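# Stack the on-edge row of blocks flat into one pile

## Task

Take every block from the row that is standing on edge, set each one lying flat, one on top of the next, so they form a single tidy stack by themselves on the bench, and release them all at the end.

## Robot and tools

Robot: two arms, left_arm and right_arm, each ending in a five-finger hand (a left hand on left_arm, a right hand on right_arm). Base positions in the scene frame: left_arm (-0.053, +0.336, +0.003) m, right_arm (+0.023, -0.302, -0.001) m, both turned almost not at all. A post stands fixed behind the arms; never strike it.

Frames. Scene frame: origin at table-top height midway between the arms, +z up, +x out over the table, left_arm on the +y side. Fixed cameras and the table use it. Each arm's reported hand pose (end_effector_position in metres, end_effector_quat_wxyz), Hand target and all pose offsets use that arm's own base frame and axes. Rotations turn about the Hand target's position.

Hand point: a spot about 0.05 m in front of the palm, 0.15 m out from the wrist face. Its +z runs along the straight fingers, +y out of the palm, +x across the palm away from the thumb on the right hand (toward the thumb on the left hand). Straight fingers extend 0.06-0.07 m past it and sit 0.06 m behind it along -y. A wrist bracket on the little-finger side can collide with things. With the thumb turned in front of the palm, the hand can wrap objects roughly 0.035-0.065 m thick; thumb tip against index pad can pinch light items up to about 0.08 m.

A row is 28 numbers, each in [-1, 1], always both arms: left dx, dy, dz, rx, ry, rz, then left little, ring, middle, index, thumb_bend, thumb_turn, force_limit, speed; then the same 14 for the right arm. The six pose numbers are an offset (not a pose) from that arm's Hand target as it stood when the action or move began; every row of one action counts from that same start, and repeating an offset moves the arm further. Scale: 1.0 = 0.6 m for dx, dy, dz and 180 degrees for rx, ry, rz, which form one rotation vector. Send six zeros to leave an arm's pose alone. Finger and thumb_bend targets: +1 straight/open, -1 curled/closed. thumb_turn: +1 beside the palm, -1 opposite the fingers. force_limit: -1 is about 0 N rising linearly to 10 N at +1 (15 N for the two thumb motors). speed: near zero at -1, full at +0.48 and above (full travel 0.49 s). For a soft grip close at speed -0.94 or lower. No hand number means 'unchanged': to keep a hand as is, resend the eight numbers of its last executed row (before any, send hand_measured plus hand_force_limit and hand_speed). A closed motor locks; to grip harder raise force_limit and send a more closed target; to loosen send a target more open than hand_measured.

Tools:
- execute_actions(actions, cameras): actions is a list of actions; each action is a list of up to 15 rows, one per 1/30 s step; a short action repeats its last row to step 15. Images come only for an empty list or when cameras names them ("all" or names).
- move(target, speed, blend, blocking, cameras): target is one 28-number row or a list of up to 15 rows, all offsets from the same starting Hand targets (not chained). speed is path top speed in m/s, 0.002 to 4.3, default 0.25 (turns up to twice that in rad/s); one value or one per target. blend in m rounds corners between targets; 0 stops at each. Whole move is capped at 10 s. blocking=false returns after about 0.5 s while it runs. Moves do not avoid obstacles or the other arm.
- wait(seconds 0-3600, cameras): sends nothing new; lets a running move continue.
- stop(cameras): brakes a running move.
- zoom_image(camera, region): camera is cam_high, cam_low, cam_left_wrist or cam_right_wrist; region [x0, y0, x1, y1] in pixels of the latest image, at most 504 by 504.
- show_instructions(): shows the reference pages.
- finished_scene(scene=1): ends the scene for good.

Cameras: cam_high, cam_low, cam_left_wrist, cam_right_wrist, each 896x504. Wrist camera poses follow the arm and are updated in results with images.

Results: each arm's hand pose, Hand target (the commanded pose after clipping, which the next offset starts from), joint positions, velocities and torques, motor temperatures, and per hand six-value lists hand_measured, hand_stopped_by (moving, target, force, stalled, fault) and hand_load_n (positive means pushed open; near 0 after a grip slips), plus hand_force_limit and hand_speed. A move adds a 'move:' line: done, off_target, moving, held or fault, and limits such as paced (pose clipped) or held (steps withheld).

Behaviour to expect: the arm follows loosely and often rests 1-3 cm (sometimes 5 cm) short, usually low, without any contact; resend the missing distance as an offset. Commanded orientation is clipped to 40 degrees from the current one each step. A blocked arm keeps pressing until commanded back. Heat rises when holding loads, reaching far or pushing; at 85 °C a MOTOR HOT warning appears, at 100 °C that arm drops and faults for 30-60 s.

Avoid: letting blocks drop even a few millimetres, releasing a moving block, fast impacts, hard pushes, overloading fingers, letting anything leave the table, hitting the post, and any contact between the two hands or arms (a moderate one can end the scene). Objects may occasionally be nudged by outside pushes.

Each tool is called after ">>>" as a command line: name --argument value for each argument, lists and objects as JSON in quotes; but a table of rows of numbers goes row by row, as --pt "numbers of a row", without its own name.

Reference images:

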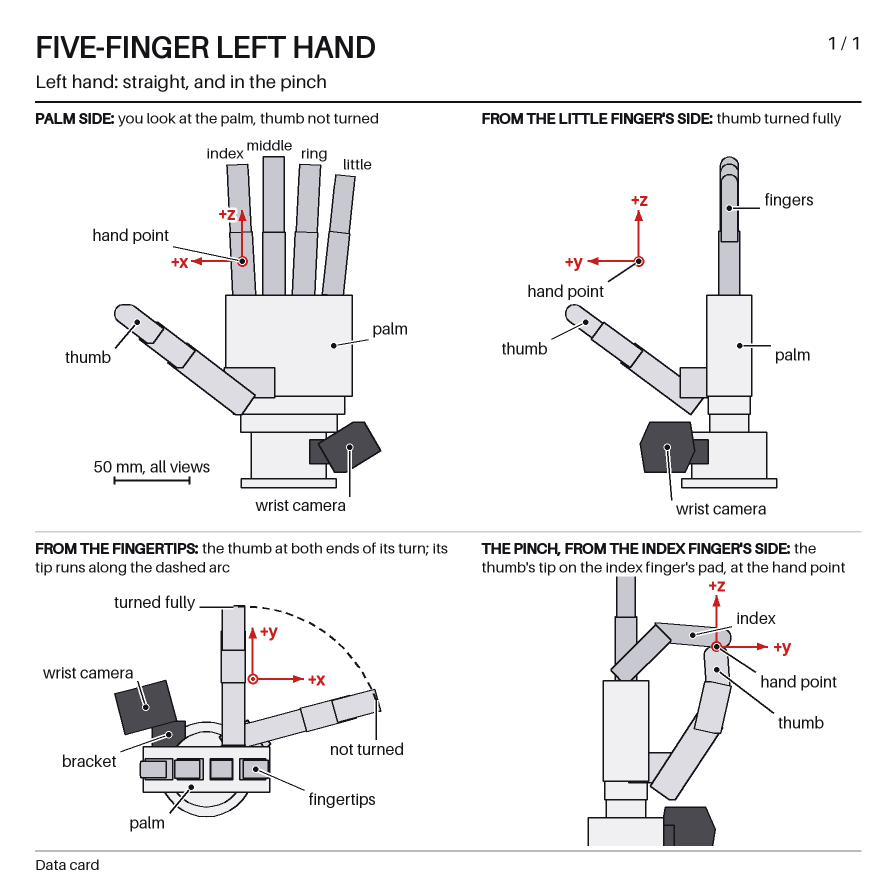

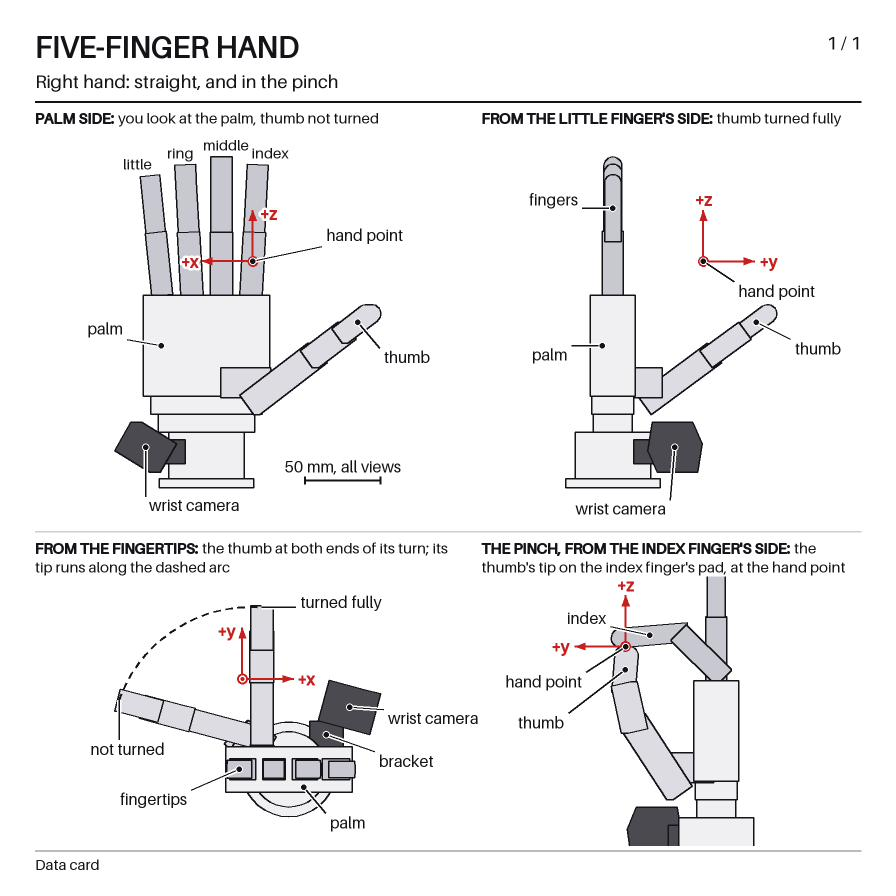

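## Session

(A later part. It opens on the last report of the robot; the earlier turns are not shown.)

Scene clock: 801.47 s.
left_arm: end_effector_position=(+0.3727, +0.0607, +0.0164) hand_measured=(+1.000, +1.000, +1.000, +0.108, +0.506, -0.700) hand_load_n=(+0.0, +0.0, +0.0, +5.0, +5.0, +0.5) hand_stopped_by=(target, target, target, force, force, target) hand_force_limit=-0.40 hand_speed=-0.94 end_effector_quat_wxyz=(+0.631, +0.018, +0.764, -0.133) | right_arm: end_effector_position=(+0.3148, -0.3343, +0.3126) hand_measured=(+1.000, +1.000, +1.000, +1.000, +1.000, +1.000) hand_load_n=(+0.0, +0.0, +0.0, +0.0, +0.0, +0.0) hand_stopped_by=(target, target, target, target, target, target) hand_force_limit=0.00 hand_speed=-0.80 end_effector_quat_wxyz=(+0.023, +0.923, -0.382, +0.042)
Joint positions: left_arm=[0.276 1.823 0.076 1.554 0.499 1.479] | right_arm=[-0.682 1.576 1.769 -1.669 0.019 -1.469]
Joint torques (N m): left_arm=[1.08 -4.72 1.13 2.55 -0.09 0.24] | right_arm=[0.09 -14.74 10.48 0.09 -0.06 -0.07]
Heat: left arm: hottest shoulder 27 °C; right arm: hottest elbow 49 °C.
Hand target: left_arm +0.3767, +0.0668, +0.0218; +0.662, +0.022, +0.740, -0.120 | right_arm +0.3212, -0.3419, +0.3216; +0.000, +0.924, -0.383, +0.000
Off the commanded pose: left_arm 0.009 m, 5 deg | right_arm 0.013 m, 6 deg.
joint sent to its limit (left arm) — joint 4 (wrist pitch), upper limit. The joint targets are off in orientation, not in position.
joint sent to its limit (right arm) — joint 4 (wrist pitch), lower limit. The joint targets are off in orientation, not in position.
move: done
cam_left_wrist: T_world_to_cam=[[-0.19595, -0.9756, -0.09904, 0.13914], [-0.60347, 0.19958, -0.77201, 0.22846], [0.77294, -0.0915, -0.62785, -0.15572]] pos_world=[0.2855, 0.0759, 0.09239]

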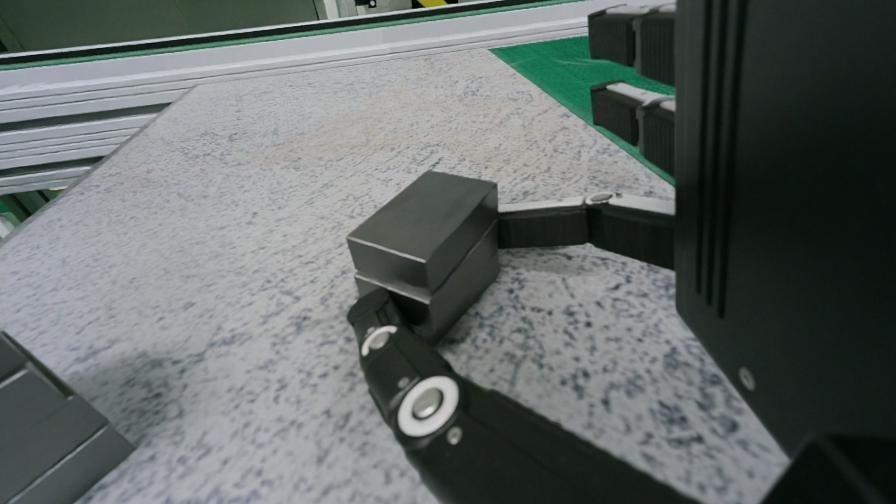

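>>> move --pt "0 0 0 0 0 0 1 1 1 0.27 0.6 -0.70 -0.4 -0.94 0 0 0 0 0 0 1 1 1 1 1 1 0 -0.8" --pt "0.0 0.0 0.024 0 0 0 1 1 1 0.27 0.6 -0.70 -0.4 -0.94 0 0 0 0 0 0 1 1 1 1 1 1 0 -0.8" --cameras '["cam_left_wrist"]' --speed 0.03

>>> zoom_image --camera "cam_left_wrist" --region '[320, 150, 552, 370]'

Scene clock: 807.27 s.
left_arm: end_effector_position=(+0.3759, +0.0616, +0.0270) hand_measured=(+1.000, +1.000, +1.000, +0.270, +0.600, -0.700) hand_load_n=(+0.0, -0.5, -0.5, +0.0, +0.0, +0.0) hand_stopped_by=(target, target, target, target, target, target) hand_force_limit=-0.40 hand_speed=-0.94 end_effector_quat_wxyz=(+0.642, +0.022, +0.756, -0.129) | right_arm: end_effector_position=(+0.3148, -0.3343, +0.3126) hand_measured=(+1.000, +1.000, +1.000, +1.000, +1.000, +1.000) hand_load_n=(+0.0, +0.0, +0.0, +0.0, +0.0, -0.5) hand_stopped_by=(target, target, target, target, target, target) hand_force_limit=0.00 hand_speed=-0.80 end_effector_quat_wxyz=(+0.023, +0.923, -0.382, +0.042)
Joint positions: left_arm=[0.276 1.793 0.076 1.554 0.498 1.479] | right_arm=[-0.682 1.576 1.769 -1.669 0.019 -1.469]
Joint torques (N m): left_arm=[0.91 -5.95 0.64 2.56 -0.19 0.13] | right_arm=[0.15 -14.74 10.51 0.1 -0.06 -0.06]
Heat: left arm: hottest shoulder 27 °C; right arm: hottest elbow 49 °C.
Hand target: left_arm +0.3767, +0.0667, +0.0362; +0.662, +0.022, +0.740, -0.120 | right_arm +0.3212, -0.3419, +0.3216; +0.000, +0.924, -0.383, +0.000
Off the commanded pose: left_arm 0.011 m, 3 deg | right_arm 0.013 m, 6 deg.
joint sent to its limit (left arm) — joint 4 (wrist pitch), upper limit. The joint targets still meet the commanded pose.
joint sent to its limit (right arm) — joint 4 (wrist pitch), lower limit. The joint targets are off in orientation, not in position.
move: off_target (left_arm)
cam_left_wrist: T_world_to_cam=[[-0.19266, -0.97479, -0.11259, 0.14086], [-0.58125, 0.20581, -0.78727, 0.22995], [0.79059, -0.08623, -0.60624, -0.15891]] pos_world=[0.28643, 0.07628, 0.10056]

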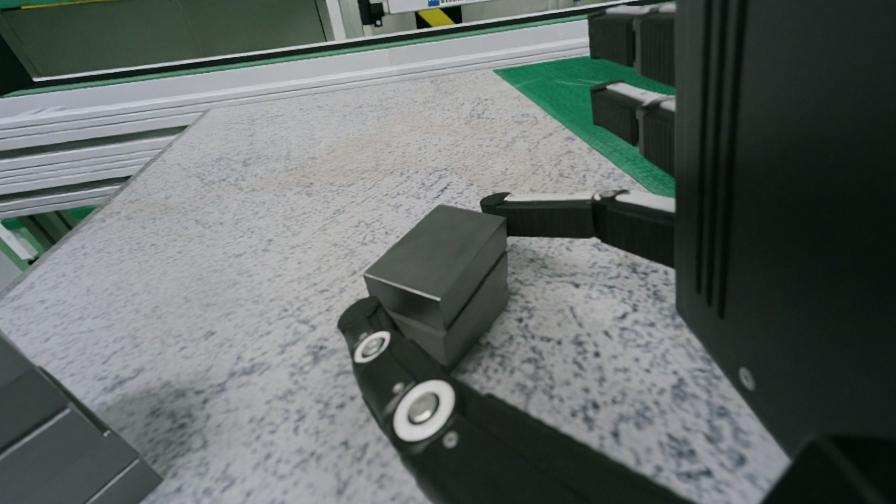

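Scaled by 2.172.

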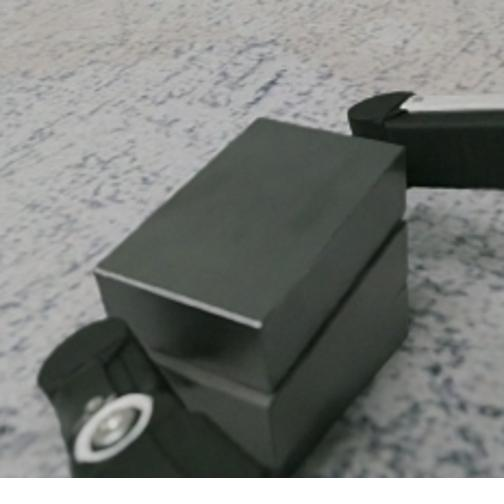

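>>> move --pt "0 0 0 0 0 0 1 1 1 0.02 0.42 -0.70 -0.5 -0.94 0 0 0 0 0 0 1 1 1 1 1 1 0 -0.8" --cameras '["cam_left_wrist"]' --speed 0.03

>>> zoom_image --camera "cam_left_wrist" --region '[320, 150, 552, 370]'

Scene clock: 810.73 s.
left_arm: end_effector_position=(+0.3758, +0.0620, +0.0270) hand_measured=(+1.000, +1.000, +1.000, +0.108, +0.512, -0.700) hand_load_n=(+0.0, +0.0, +0.0, +4.0, +3.5, +0.5) hand_stopped_by=(target, target, target, force, force, target) hand_force_limit=-0.50 hand_speed=-0.94 end_effector_quat_wxyz=(+0.642, +0.021, +0.756, -0.129) | right_arm: end_effector_position=(+0.3148, -0.3343, +0.3126) hand_measured=(+1.000, +1.000, +1.000, +1.000, +1.000, +1.000) hand_load_n=(+0.0, +0.0, +0.0, +0.0, +0.0, +0.0) hand_stopped_by=(target, target, target, target, target, target) hand_force_limit=0.00 hand_speed=-0.80 end_effector_quat_wxyz=(+0.023, +0.923, -0.382, +0.042)
Joint positions: left_arm=[0.276 1.793 0.076 1.554 0.497 1.479] | right_arm=[-0.682 1.576 1.769 -1.669 0.019 -1.469]
Joint torques (N m): left_arm=[0.97 -5.95 0.62 2.55 -0.15 0.12] | right_arm=[0.15 -14.8 10.5 0.09 -0.06 -0.07]
Heat: left arm: hottest shoulder 27 °C; right arm: hottest elbow 49 °C.
Hand target: left_arm +0.3766, +0.0668, +0.0362; +0.662, +0.022, +0.740, -0.120 | right_arm +0.3212, -0.3419, +0.3216; +0.000, +0.924, -0.383, +0.000
Off the commanded pose: left_arm 0.010 m, 3 deg | right_arm 0.013 m, 6 deg.
joint sent to its limit (left arm) — joint 4 (wrist pitch), upper limit. The joint targets still meet the commanded pose.
joint sent to its limit (right arm) — joint 4 (wrist pitch), lower limit. The joint targets are off in orientation, not in position.
move: done
cam_left_wrist: T_world_to_cam=[[-0.19112, -0.97508, -0.11269, 0.14064], [-0.58154, 0.20497, -0.78727, 0.23006], [0.79075, -0.08493, -0.60622, -0.15904]] pos_world=[0.28643, 0.07647, 0.10056]

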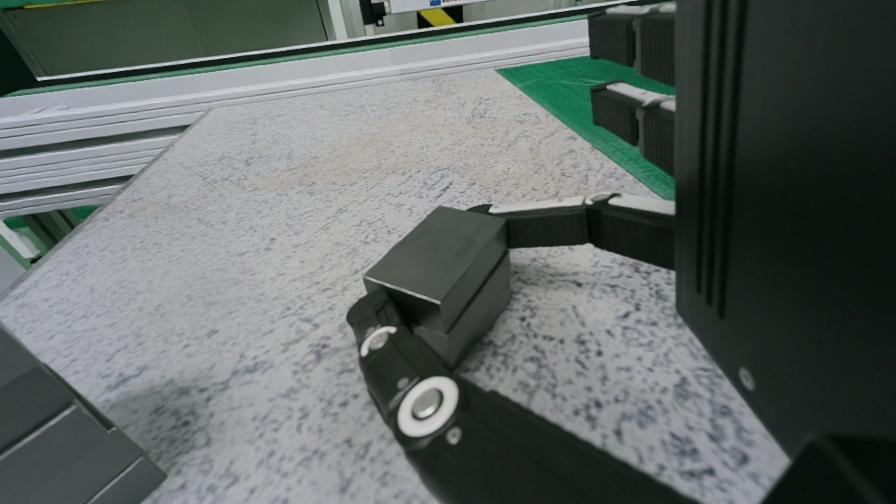

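Scaled by 2.172.

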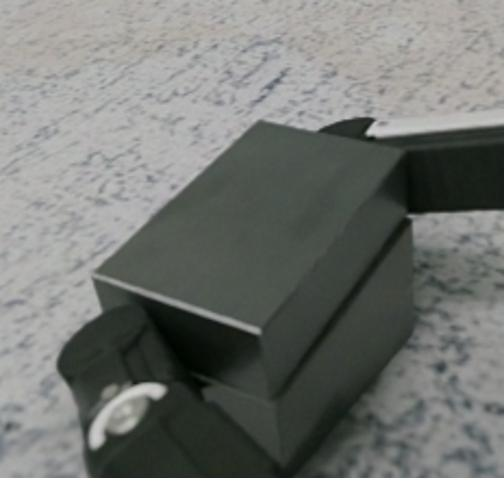

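>>> move --pt "0 0 0 0 0 0 1 1 1 0.35 0.66 -0.70 -0.6 -0.9 0 0 0 0 0 0 1 1 1 1 1 1 0 -0.8" --pt "0.01 0.01 0.12 0 0 0 1 1 1 0.35 0.65 -0.70 -0.6 -0.94 0 0 0 0 0 0 1 1 1 1 1 1 0 -0.8" --cameras '["cam_left_wrist"]' --speed 0.06

>>> zoom_image --camera "cam_left_wrist" --region '[280, 150, 552, 450]'

Scene clock: 826.83 s.
left_arm: end_effector_position=(+0.3725, +0.0660, +0.0977) hand_measured=(+1.000, +1.000, +1.000, +0.350, +0.650, -0.700) hand_load_n=(+0.0, +0.0, +0.0, +0.0, -0.5, +0.5) hand_stopped_by=(target, target, target, target, target, target) hand_force_limit=-0.60 hand_speed=-0.94 end_effector_quat_wxyz=(+0.655, +0.024, +0.745, -0.124) | right_arm: end_effector_position=(+0.3148, -0.3343, +0.3126) hand_measured=(+1.000, +1.000, +1.000, +1.000, +1.000, +1.000) hand_load_n=(+0.0, +0.0, +0.0, +0.0, +0.0, +0.0) hand_stopped_by=(target, target, target, target, target, target) hand_force_limit=0.00 hand_speed=-0.80 end_effector_quat_wxyz=(+0.023, +0.923, -0.382, +0.042)
Joint positions: left_arm=[0.296 1.145 0.076 0.94 0.511 1.479] | right_arm=[-0.682 1.576 1.769 -1.669 0.019 -1.469]
Joint torques (N m): left_arm=[1.03 -1.61 7.56 1.09 0.06 0.08] | right_arm=[0.09 -14.74 10.48 0.09 -0.06 -0.07]
Heat: left arm: hottest shoulder 27 °C; right arm: hottest elbow 49 °C.
Hand target: left_arm +0.3827, +0.0728, +0.1082; +0.662, +0.022, +0.740, -0.120 | right_arm +0.3212, -0.3419, +0.3216; +0.000, +0.924, -0.383, +0.000
Off the commanded pose: left_arm 0.016 m, 1 deg | right_arm 0.013 m, 6 deg.
joint sent to its limit (right arm) — joint 4 (wrist pitch), lower limit. The joint targets are off in orientation, not in position.
move: off_target (left_arm); target 2's new numbers were sent with left_arm's hand 0.016 m and 1 deg from that target
cam_left_wrist: T_world_to_cam=[[-0.18105, -0.9753, -0.12656, 0.14949], [-0.55618, 0.20767, -0.8047, 0.27514], [0.8111, -0.0753, -0.58004, -0.12399]] pos_world=[0.28066, 0.07933, 0.1684]

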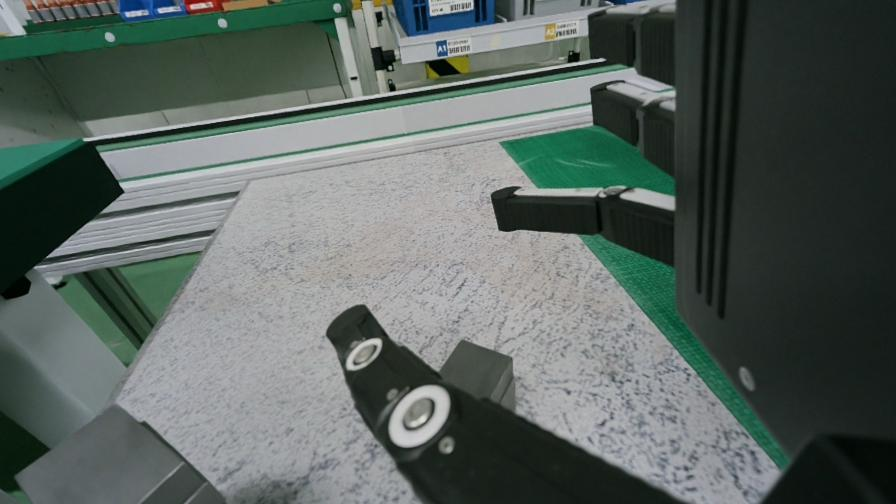

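Scaled by 1.680.

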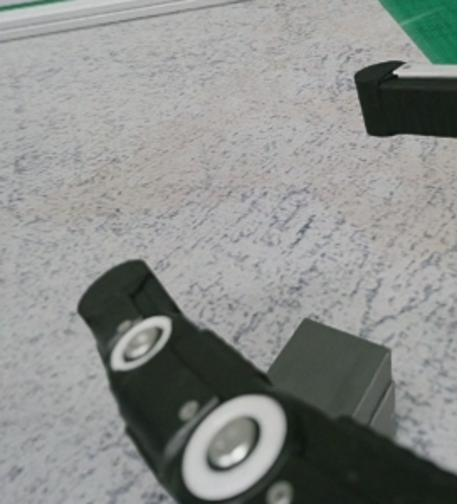

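>>> move --pt "-0.1725 0.0367 0.045 -0.268 0.2669 -0.0151 1 1 1 0.35 0.65 -0.70 -0.6 -0.94 0 0 0 0 0 0 1 1 1 1 1 1 0 -0.8" --pt "-0.1725 0.0367 -0.1072 -0.268 0.2669 -0.0151 1 1 1 0.35 0.65 -0.70 -0.6 -0.94 0 0 0 0 0 0 1 1 1 1 1 1 0 -0.8" --cameras '["cam_left_wrist"]' --speed 0.12 --blend '[0.02,0]'

>>> zoom_image --camera "cam_left_wrist" --region '[300, 150, 552, 350]'

Scene clock: 836.30 s.
left_arm: end_effector_position=(+0.2777, +0.0903, +0.0445) hand_measured=(+1.000, +1.000, +1.000, +0.350, +0.650, -0.700) hand_load_n=(+0.0, +0.0, +0.0, +0.0, +0.0, +0.0) hand_stopped_by=(target, target, target, target, target, target) hand_force_limit=-0.60 hand_speed=-0.94 end_effector_quat_wxyz=(+0.253, -0.278, +0.826, -0.420) | right_arm: end_effector_position=(+0.3148, -0.3343, +0.3126) hand_measured=(+1.000, +1.000, +1.000, +1.000, +1.000, +1.000) hand_load_n=(+0.0, +0.0, +0.0, +0.0, +0.0, +0.0) hand_stopped_by=(target, target, target, target, target, target) hand_force_limit=0.00 hand_speed=-0.80 end_effector_quat_wxyz=(+0.023, +0.923, -0.382, +0.042)
Joint positions: left_arm=[0.789 1.221 0.559 -0.78 1.02 1.637] | right_arm=[-0.682 1.576 1.769 -1.669 0.019 -1.469]
Joint torques (N m): left_arm=[0.97 -4.01 6.28 0.8 0.63 0.18] | right_arm=[0.21 -14.8 10.51 0.09 -0.06 -0.07]
Heat: left arm: hottest shoulder 27 °C; right arm: hottest elbow 50 °C.
Hand target: left_arm +0.2791, +0.0948, +0.0438; +0.262, -0.275, +0.826, -0.416 | right_arm +0.3212, -0.3419, +0.3216; +0.000, +0.924, -0.383, +0.000
Off the commanded pose: left_arm 0.005 m, 1 deg | right_arm 0.013 m, 6 deg.
joint sent to its limit (right arm) — joint 4 (wrist pitch), lower limit. The joint targets are off in orientation, not in position.
move: done
cam_left_wrist: T_world_to_cam=[[0.07354, -0.68313, 0.72659, 0.01418], [-0.97916, -0.18774, -0.07741, 0.29529], [0.18929, -0.70576, -0.6827, 0.15804]] pos_world=[0.25818, 0.17666, 0.12045]

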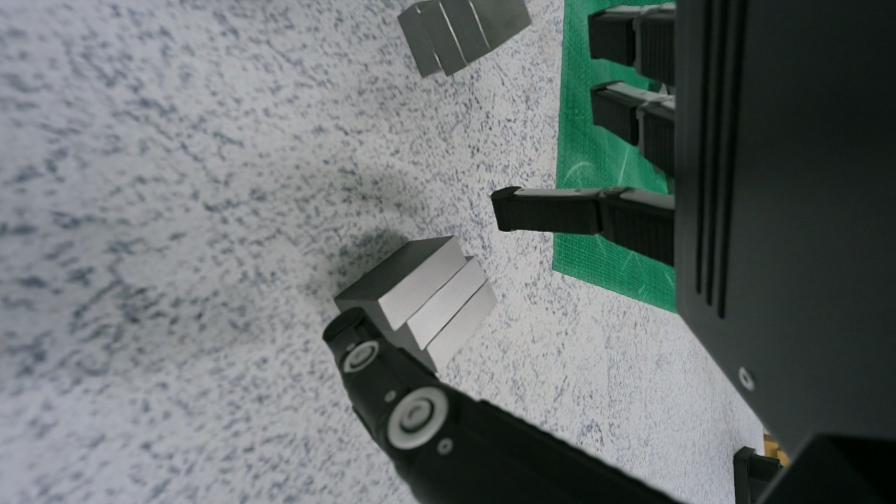

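Scaled by 2.000.

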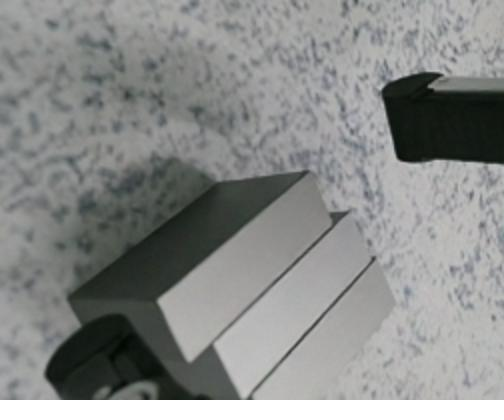

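>>> move --pt "-0.0038 -0.0057 -0.0348 0 0 0 1 1 1 0.35 0.65 -0.70 -0.6 -0.94 0 0 0 0 0 0 1 1 1 1 1 1 0 -0.8" --pt "-0.0038 -0.0057 -0.0348 0 0 0 1 1 1 0.0 0.4 -0.70 -0.6 -0.94 0 0 0 0 0 0 1 1 1 1 1 1 0 -0.8" --cameras '["cam_left_wrist"]' --speed 0.04

>>> zoom_image --camera "cam_left_wrist" --region '[300, 150, 552, 350]'

Scene clock: 848.73 s.
left_arm: end_effector_position=(+0.2768, +0.0892, +0.0256) hand_measured=(+1.000, +1.000, +1.000, +0.108, +0.516, -0.700) hand_load_n=(+0.0, -0.5, +0.0, +3.5, +3.0, +0.0) hand_stopped_by=(target, target, target, force, force, target) hand_force_limit=-0.60 hand_speed=-0.94 end_effector_quat_wxyz=(+0.258, -0.275, +0.827, -0.418) | right_arm: end_effector_position=(+0.3148, -0.3343, +0.3126) hand_measured=(+1.000, +1.000, +1.000, +1.000, +1.000, +1.000) hand_load_n=(+0.0, +0.0, +0.0, +0.0, +0.0, +0.0) hand_stopped_by=(target, target, target, target, target, target) hand_force_limit=0.00 hand_speed=-0.80 end_effector_quat_wxyz=(+0.023, +0.923, -0.382, +0.042)
Joint positions: left_arm=[0.789 1.257 0.522 -0.695 1.02 1.637] | right_arm=[-0.682 1.576 1.769 -1.669 0.019 -1.469]
Joint torques (N m): left_arm=[0.79 -3.6 5.81 0.85 0.6 0.14] | right_arm=[0.09 -14.8 10.5 0.09 -0.06 -0.06]
Heat: left arm: hottest shoulder 27 °C; right arm: hottest elbow 50 °C.
Hand target: left_arm +0.2769, +0.0915, +0.0230; +0.262, -0.275, +0.826, -0.416 | right_arm +0.3212, -0.3419, +0.3216; +0.000, +0.924, -0.383, +0.000
Off the commanded pose: left_arm 0.003 m, 1 deg | right_arm 0.013 m, 6 deg.
joint sent to its limit (right arm) — joint 4 (wrist pitch), lower limit. The joint targets are off in orientation, not in position.
move: done
cam_left_wrist: T_world_to_cam=[[0.06662, -0.68961, 0.72111, 0.03001], [-0.97841, -0.18686, -0.0883, 0.29272], [0.19564, -0.69966, -0.68717, 0.1424]] pos_world=[0.25654, 0.17502, 0.10206]

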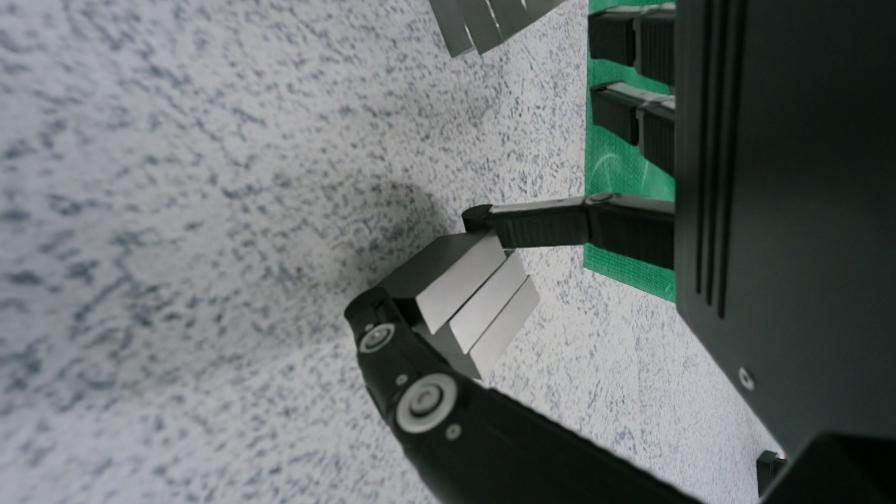

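Scaled by 2.000.

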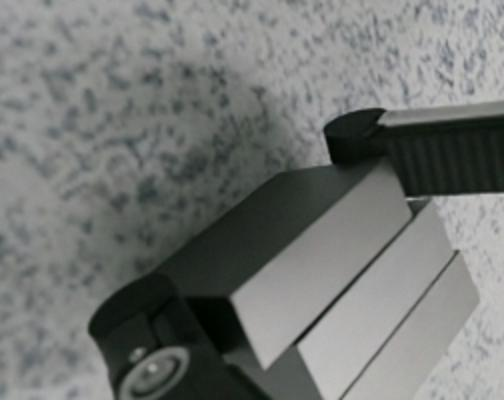

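>>> move --pt "0.018 0.018 0.04 0 0 0 1 1 1 0.0 0.4 -0.70 -0.6 -0.94 0 0 0 0 0 0 1 1 1 1 1 1 0 -0.8" --pt "0.018 0.018 0.12 0 0 0 1 1 1 0.0 0.4 -0.70 -0.6 -0.94 0 0 0 0 0 0 1 1 1 1 1 1 0 -0.8" --pt "0.0535 0.0162 0.2028 0.02 -0.021 0 1 1 1 0.0 0.4 -0.70 -0.6 -0.94 0 0 0 0 0 0 1 1 1 1 1 1 0 -0.8" --pt "0.2465 -0.1692 0.1867 0.2607 -0.2739 0 1 1 1 0.0 0.4 -0.70 -0.6 -0.94 0 0 0 0 0 0 1 1 1 1 1 1 0 -0.8" --pt "0.2465 -0.1692 0.0698 0.2607 -0.2739 0 1 1 1 0.0 0.4 -0.70 -0.6 -0.94 0 0 0 0 0 0 1 1 1 1 1 1 0 -0.8" --cameras '["cam_left_wrist"]' --speed '[0.05,0.07,0.12,0.12,0.1]' --blend '[0.005,0.015,0.02,0.02,0]'

>>> zoom_image --camera "cam_left_wrist" --region '[300, 150, 552, 350]'

Scene clock: 863.30 s.
left_arm: end_effector_position=(+0.4239, -0.0070, +0.0548) hand_measured=(+1.000, +1.000, +1.000, +0.108, +0.516, -0.700) hand_load_n=(+0.0, +0.0, +0.0, +3.5, +3.0, +0.5) hand_stopped_by=(target, target, target, force, force, target) hand_force_limit=-0.60 hand_speed=-0.94 end_effector_quat_wxyz=(+0.646, +0.030, +0.750, -0.142) | right_arm: end_effector_position=(+0.3148, -0.3343, +0.3126) hand_measured=(+1.000, +1.000, +1.000, +1.000, +1.000, +1.000) hand_load_n=(+0.0, +0.0, +0.0, +0.0, +0.0, +0.0) hand_stopped_by=(target, target, target, target, target, target) hand_force_limit=0.00 hand_speed=-0.80 end_effector_quat_wxyz=(+0.023, +0.923, -0.382, +0.042)
Joint positions: left_arm=[-0.048 1.596 0.173 1.294 0.207 1.422] | right_arm=[-0.682 1.576 1.769 -1.669 0.019 -1.469]
Joint torques (N m): left_arm=[-0.5 -5.6 2.7 2.95 -0.23 0.28] | right_arm=[0.15 -14.68 10.51 0.09 -0.06 -0.07]
Heat: left arm: hottest elbow 28 °C; right arm: hottest elbow 50 °C.
Hand target: left_arm +0.4248, -0.0102, +0.0650; +0.658, +0.042, +0.739, -0.138 | right_arm +0.3212, -0.3419, +0.3216; +0.000, +0.924, -0.383, +0.000
Off the commanded pose: left_arm 0.011 m, 2 deg | right_arm 0.013 m, 6 deg.
joint sent to its limit (right arm) — joint 4 (wrist pitch), lower limit. The joint targets are off in orientation, not in position.
move: off_target (left_arm)
cam_left_wrist: T_world_to_cam=[[-0.21828, -0.97008, -0.1063, 0.09677], [-0.56356, 0.21423, -0.79781, 0.2871], [0.79671, -0.11424, -0.59346, -0.18947]] pos_world=[0.33387, 0.01072, 0.1269]

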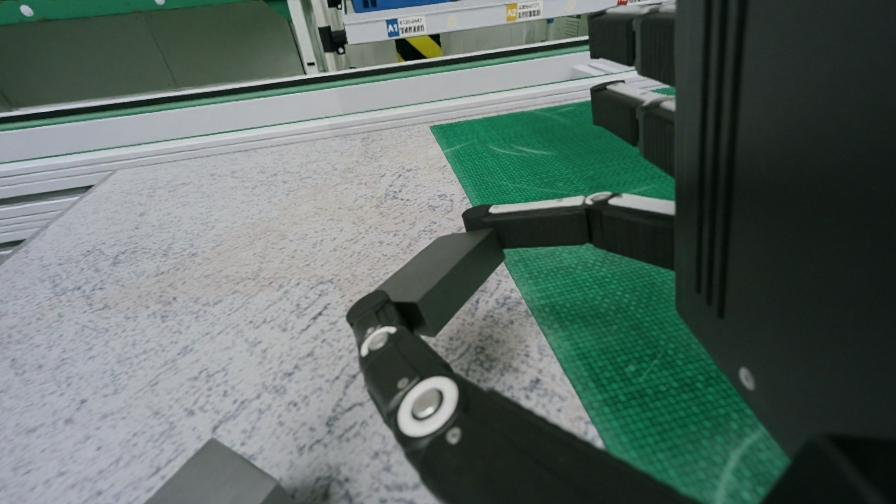

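Scaled by 2.000.

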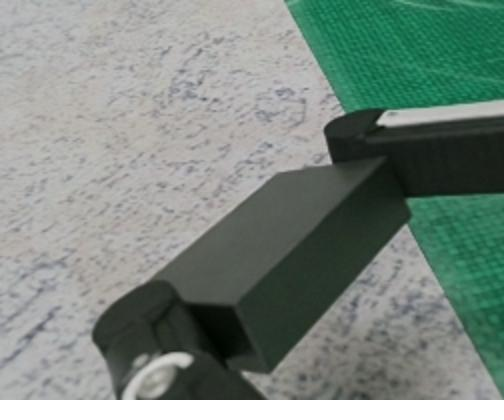

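>>> move --pt "0.0328 0.012 -0.0552 0 0 0 1 1 1 0.0 0.4 -0.70 -0.6 -0.94 0 0 0 0 0 0 1 1 1 1 1 1 0 -0.8" --pt "0.0108 -0.0018 -0.0672 0 0 0 1 1 1 0.0 0.4 -0.70 -0.6 -0.94 0 0 0 0 0 0 1 1 1 1 1 1 0 -0.8" --pt "0.0068 -0.008 -0.0772 0 0 0 1 1 1 0.0 0.4 -0.70 -0.6 -0.94 0 0 0 0 0 0 1 1 1 1 1 1 0 -0.8" --pt "0.001 -0.014 -0.083 0 0 0 1 1 1 0.0 0.4 -0.70 -0.6 -0.94 0 0 0 0 0 0 1 1 1 1 1 1 0 -0.8" --cameras '["cam_left_wrist"]' --speed '[0.05,0.03,0.03,0.03]'

>>> zoom_image --camera "cam_left_wrist" --region '[300, 150, 552, 350]'

>>> zoom_image --camera "cam_left_wrist" --region '[0, 350, 250, 504]'

Scene clock: 869.33 s.
left_arm: end_effector_position=(+0.4268, -0.0150, +0.0116) hand_measured=(+1.000, +1.000, +1.000, +0.108, +0.516, -0.700) hand_load_n=(-0.5, +0.0, +0.0, +3.5, +3.0, +0.5) hand_stopped_by=(target, target, target, force, force, target) hand_force_limit=-0.60 hand_speed=-0.94 end_effector_quat_wxyz=(+0.642, +0.033, +0.754, -0.139) | right_arm: end_effector_position=(+0.3148, -0.3343, +0.3126) hand_measured=(+1.000, +1.000, +1.000, +1.000, +1.000, +1.000) hand_load_n=(+0.0, +0.0, +0.0, +0.0, +0.0, +0.0) hand_stopped_by=(target, target, target, target, target, target) hand_force_limit=0.00 hand_speed=-0.80 end_effector_quat_wxyz=(+0.023, +0.923, -0.382, +0.042)
Joint positions: left_arm=[-0.084 1.892 0.201 1.55 0.17 1.426] | right_arm=[-0.682 1.576 1.769 -1.669 0.019 -1.469]
Joint torques (N m): left_arm=[-0.56 -6.24 0.65 2.81 -0.22 0.22] | right_arm=[0.15 -14.8 10.51 0.1 -0.05 -0.06]
Heat: left arm: hottest elbow 28 °C; right arm: hottest elbow 50 °C.
Hand target: left_arm +0.4253, -0.0186, +0.0150; +0.658, +0.042, +0.739, -0.138 | right_arm +0.3212, -0.3419, +0.3216; +0.000, +0.924, -0.383, +0.000
Off the commanded pose: left_arm 0.005 m, 3 deg | right_arm 0.013 m, 6 deg.
joint sent to its limit (left arm) — joint 4 (wrist pitch), upper limit. The joint targets still meet the commanded pose.
joint sent to its limit (right arm) — joint 4 (wrist pitch), lower limit. The joint targets are off in orientation, not in position.
move: off_target (left_arm)
cam_left_wrist: T_world_to_cam=[[-0.2195, -0.96903, -0.11315, 0.08574], [-0.57186, 0.22176, -0.78981, 0.2596], [0.79044, -0.10866, -0.60283, -0.21548]] pos_world=[0.3376, 0.0021, 0.08484]

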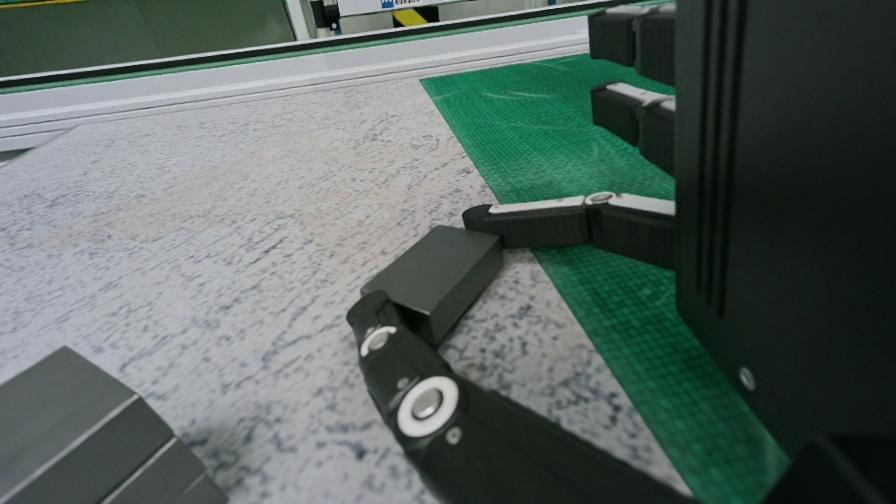

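Scaled by 2.000.

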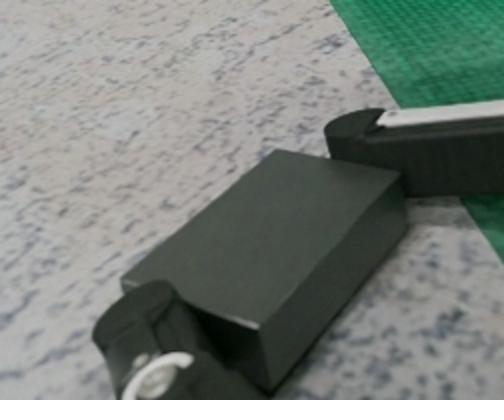

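Scaled by 2.016.

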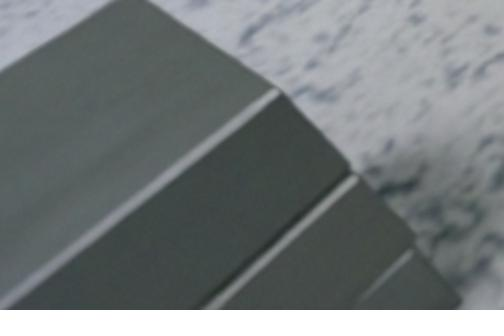

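>>> move --pt "0 0 0.1367 0 0 0 1 1 1 0.0 0.4 -0.70 -0.6 -0.94 0 0 0 0 0 0 1 1 1 1 1 1 0 -0.8" --pt "-0.0733 0.1403 0.1367 0 0 0.017 1 1 1 0.0 0.4 -0.70 -0.6 -0.94 0 0 0 0 0 0 1 1 1 1 1 1 0 -0.8" --pt "-0.0733 0.1403 0.0883 0 0 0.017 1 1 1 0.0 0.4 -0.70 -0.6 -0.94 0 0 0 0 0 0 1 1 1 1 1 1 0 -0.8" --pt "-0.0792 0.1403 0.0732 0 0 0.017 1 1 1 0.0 0.4 -0.70 -0.6 -0.94 0 0 0 0 0 0 1 1 1 1 1 1 0 -0.8" --cameras '["cam_left_wrist"]' --speed '[0.07,0.07,0.07,0.03]' --blend '[0.01,0.01,0,0]'

>>> zoom_image --camera "cam_left_wrist" --region '[340, 190, 552, 370]'

Scene clock: 896.37 s.
left_arm: end_effector_position=(+0.3777, +0.0612, +0.0518) hand_measured=(+1.000, +1.000, +1.000, +0.108, +0.516, -0.700) hand_load_n=(+0.0, +0.0, +0.0, +3.0, +3.0, +0.5) hand_stopped_by=(target, target, target, force, force, target) hand_force_limit=-0.60 hand_speed=-0.94 end_effector_quat_wxyz=(+0.651, +0.015, +0.747, -0.131) | right_arm: end_effector_position=(+0.3148, -0.3343, +0.3126) hand_measured=(+1.000, +1.000, +1.000, +1.000, +1.000, +1.000) hand_load_n=(+0.0, +0.0, +0.0, +0.0, +0.0, +0.0) hand_stopped_by=(target, target, target, target, target, target) hand_force_limit=0.00 hand_speed=-0.80 end_effector_quat_wxyz=(+0.023, +0.923, -0.382, +0.042)
Joint positions: left_arm=[0.267 1.599 0.068 1.398 0.482 1.455] | right_arm=[-0.682 1.576 1.769 -1.669 0.019 -1.469]
Joint torques (N m): left_arm=[1.03 -3.78 1.94 2.84 0.06 0.28] | right_arm=[0.15 -14.74 10.5 0.09 -0.06 -0.07]
Heat: left arm: hottest shoulder 27 °C; right arm: hottest elbow 50 °C.
Hand target: left_arm +0.3777, +0.0657, +0.0590; +0.662, +0.022, +0.740, -0.120 | right_arm +0.3212, -0.3419, +0.3216; +0.000, +0.924, -0.383, +0.000
Off the commanded pose: left_arm 0.008 m, 2 deg | right_arm 0.013 m, 6 deg.
joint sent to its limit (right arm) — joint 4 (wrist pitch), lower limit. The joint targets are off in orientation, not in position.
move: done
cam_left_wrist: T_world_to_cam=[[-0.17974, -0.97826, -0.10346, 0.13845], [-0.56537, 0.1888, -0.80294, 0.24654], [0.80502, -0.08582, -0.58701, -0.15182]] pos_world=[0.28648, 0.07586, 0.12317]

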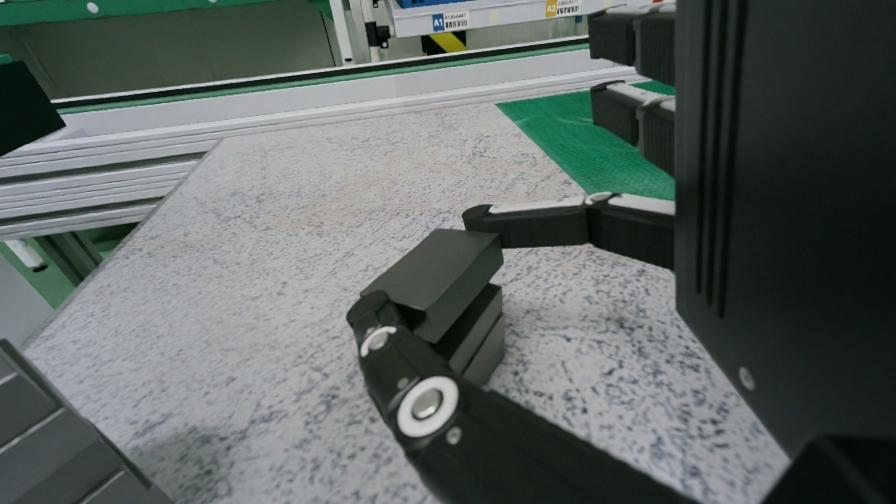

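Scaled by 2.377.

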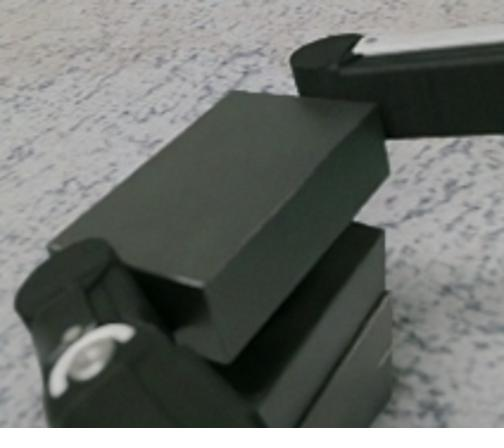

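>>> move --pt "0.0038 0.001 -0.009 0 0 0 1 1 1 0.0 0.4 -0.70 -0.6 -0.94 0 0 0 0 0 0 1 1 1 1 1 1 0 -0.8" --pt "0.0038 0.001 -0.014 0 0 0 1 1 1 0.0 0.4 -0.70 -0.6 -0.94 0 0 0 0 0 0 1 1 1 1 1 1 0 -0.8" --cameras '["cam_left_wrist"]' --speed 0.02

>>> zoom_image --camera "cam_left_wrist" --region '[340, 190, 552, 370]'

Scene clock: 904.57 s.
left_arm: end_effector_position=(+0.3773, +0.0610, +0.0451) hand_measured=(+1.000, +1.000, +1.000, +0.108, +0.516, -0.700) hand_load_n=(+0.0, +0.5, +0.0, +3.0, +3.0, +0.5) hand_stopped_by=(target, target, target, force, force, target) hand_force_limit=-0.60 hand_speed=-0.94 end_effector_quat_wxyz=(+0.652, +0.017, +0.746, -0.130) | right_arm: end_effector_position=(+0.3148, -0.3343, +0.3126) hand_measured=(+1.000, +1.000, +1.000, +1.000, +1.000, +1.000) hand_load_n=(+0.0, +0.0, +0.0, +0.0, +0.0, +0.0) hand_stopped_by=(target, target, target, target, target, target) hand_force_limit=0.00 hand_speed=-0.80 end_effector_quat_wxyz=(+0.023, +0.923, -0.382, +0.042)
Joint positions: left_arm=[0.267 1.683 0.068 1.485 0.483 1.457] | right_arm=[-0.682 1.576 1.769 -1.669 0.019 -1.469]
Joint torques (N m): left_arm=[1.08 -3.84 1.92 2.62 0.02 0.24] | right_arm=[0.21 -14.8 10.51 0.09 -0.06 -0.07]
Heat: left arm: hottest shoulder 27 °C; right arm: hottest elbow 50 °C.
Hand target: left_arm +0.3800, +0.0662, +0.0506; +0.662, +0.022, +0.740, -0.120 | right_arm +0.3212, -0.3419, +0.3216; +0.000, +0.924, -0.383, +0.000
Off the commanded pose: left_arm 0.008 m, 2 deg | right_arm 0.013 m, 6 deg.
joint sent to its limit (right arm) — joint 4 (wrist pitch), lower limit. The joint targets are off in orientation, not in position.
move: done
cam_left_wrist: T_world_to_cam=[[-0.18071, -0.97765, -0.10746, 0.13792], [-0.562, 0.19231, -0.80447, 0.23959], [0.80716, -0.08498, -0.58419, -0.15648]] pos_world=[0.28587, 0.07546, 0.11615]

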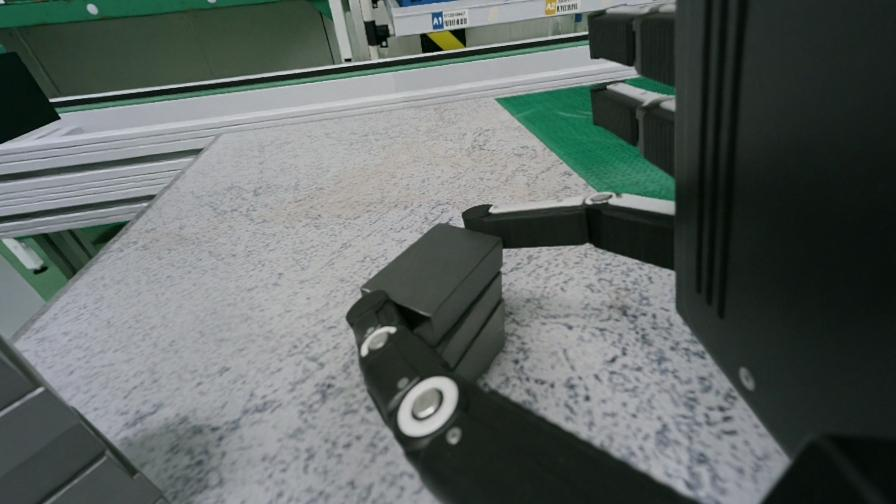

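Scaled by 2.377.

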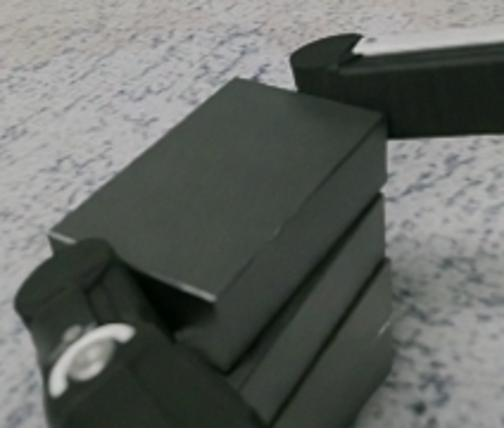

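>>> move --pt "0 0.0 -0.004 0 0 0 1 1 1 0.0 0.4 -0.70 -0.6 -0.94 0 0 0 0 0 0 1 1 1 1 1 1 0 -0.8" --cameras '["cam_left_wrist"]' --speed 0.02

>>> zoom_image --camera "cam_left_wrist" --region '[340, 190, 552, 370]'

Scene clock: 907.67 s.
left_arm: end_effector_position=(+0.3774, +0.0610, +0.0447) hand_measured=(+1.000, +1.000, +1.000, +0.108, +0.516, -0.700) hand_load_n=(+0.0, +0.0, +0.0, +3.0, +3.0, +0.0) hand_stopped_by=(target, target, target, force, force, target) hand_force_limit=-0.60 hand_speed=-0.94 end_effector_quat_wxyz=(+0.655, +0.019, +0.745, -0.129) | right_arm: end_effector_position=(+0.3148, -0.3343, +0.3126) hand_measured=(+1.000, +1.000, +1.000, +1.000, +1.000, +1.000) hand_load_n=(+0.0, +0.5, +0.0, +0.0, +0.0, -0.5) hand_stopped_by=(target, target, target, target, target, target) hand_force_limit=0.00 hand_speed=-0.80 end_effector_quat_wxyz=(+0.023, +0.923, -0.382, +0.042)
Joint positions: left_arm=[0.267 1.706 0.068 1.514 0.484 1.46] | right_arm=[-0.682 1.576 1.769 -1.669 0.019 -1.469]
Joint torques (N m): left_arm=[1.08 -3.78 1.83 2.41 0.02 0.22] | right_arm=[0.09 -14.8 10.51 0.1 -0.06 -0.07]
Heat: left arm: hottest shoulder 27 °C; right arm: hottest elbow 50 °C.
Hand target: left_arm +0.3800, +0.0662, +0.0481; +0.662, +0.022, +0.740, -0.120 | right_arm +0.3212, -0.3419, +0.3216; +0.000, +0.924, -0.383, +0.000
Off the commanded pose: left_arm 0.007 m, 1 deg | right_arm 0.013 m, 6 deg.
joint sent to its limit (right arm) — joint 4 (wrist pitch), lower limit. The joint targets are off in orientation, not in position.
move: done
cam_left_wrist: T_world_to_cam=[[-0.18064, -0.97708, -0.11264, 0.13819], [-0.55662, 0.19598, -0.80732, 0.2372], [0.81089, -0.08313, -0.57927, -0.15855]] pos_world=[0.28556, 0.07536, 0.11521]

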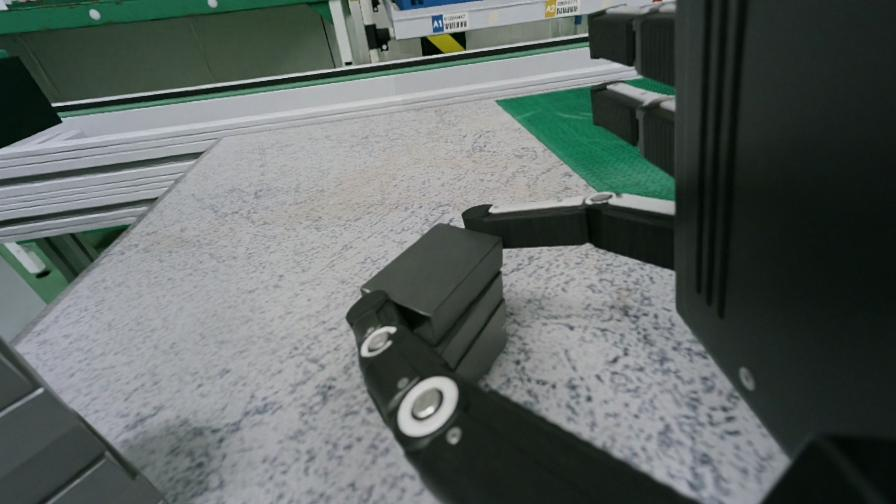

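Scaled by 2.377.

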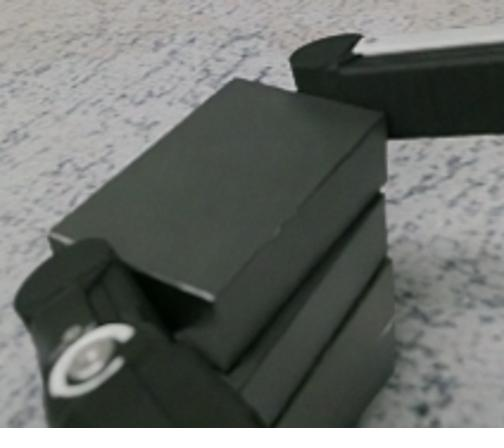

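>>> move --pt "-0.002 -0.001 -0.005 0 0 0 1 1 1 0.0 0.4 -0.70 -0.6 -0.94 0 0 0 0 0 0 1 1 1 1 1 1 0 -0.8" --cameras '["cam_left_wrist"]' --speed 0.02

>>> zoom_image --camera "cam_left_wrist" --region '[340, 190, 552, 370]'

Scene clock: 910.90 s.
left_arm: end_effector_position=(+0.3776, +0.0612, +0.0444) hand_measured=(+1.000, +1.000, +1.000, +0.108, +0.516, -0.700) hand_load_n=(+0.0, +0.0, +0.0, +3.0, +3.5, +0.0) hand_stopped_by=(target, target, target, force, force, target) hand_force_limit=-0.60 hand_speed=-0.94 end_effector_quat_wxyz=(+0.658, +0.021, +0.742, -0.127) | right_arm: end_effector_position=(+0.3148, -0.3343, +0.3126) hand_measured=(+1.000, +1.000, +1.000, +1.000, +1.000, +1.000) hand_load_n=(+0.0, +0.0, +0.0, +0.0, +0.0, +0.0) hand_stopped_by=(target, target, target, target, target, target) hand_force_limit=0.00 hand_speed=-0.80 end_effector_quat_wxyz=(+0.023, +0.923, -0.382, +0.042)
Joint positions: left_arm=[0.267 1.736 0.068 1.553 0.484 1.463] | right_arm=[-0.682 1.576 1.769 -1.669 0.019 -1.469]
Joint torques (N m): left_arm=[1.03 -3.6 1.48 2.28 -0.02 0.19] | right_arm=[0.03 -14.8 10.5 0.09 -0.06 -0.07]
Heat: left arm: hottest shoulder 27 °C; right arm: hottest elbow 50 °C.
Hand target: left_arm +0.3788, +0.0656, +0.0451; +0.662, +0.022, +0.740, -0.120 | right_arm +0.3212, -0.3419, +0.3216; +0.000, +0.924, -0.383, +0.000
Off the commanded pose: left_arm 0.005 m, 1 deg | right_arm 0.013 m, 6 deg.
joint sent to its limit (right arm) — joint 4 (wrist pitch), lower limit. The joint targets are off in orientation, not in position.
move: done
cam_left_wrist: T_world_to_cam=[[-0.17997, -0.97634, -0.11989, 0.13835], [-0.5491, 0.20084, -0.81127, 0.23404], [0.81615, -0.08017, -0.57225, -0.16128]] pos_world=[0.28504, 0.07514, 0.11417]

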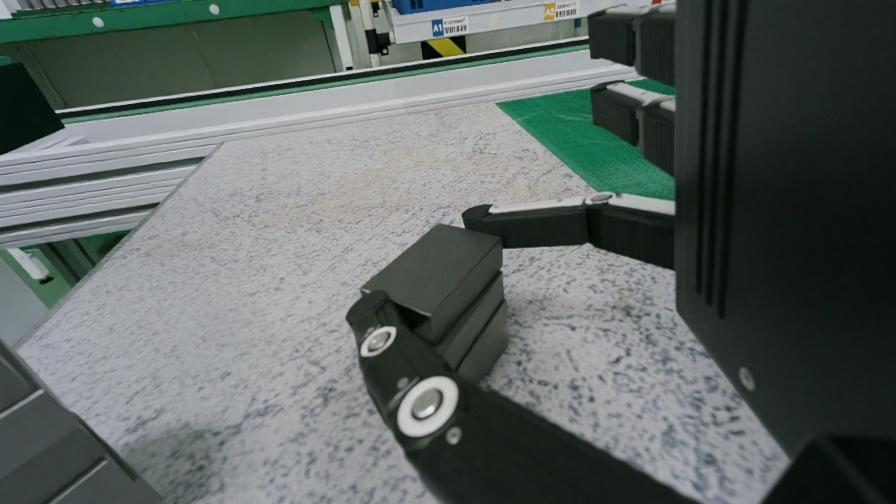

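Scaled by 2.377.

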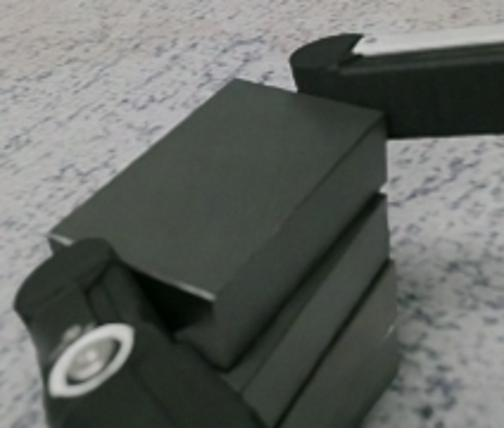

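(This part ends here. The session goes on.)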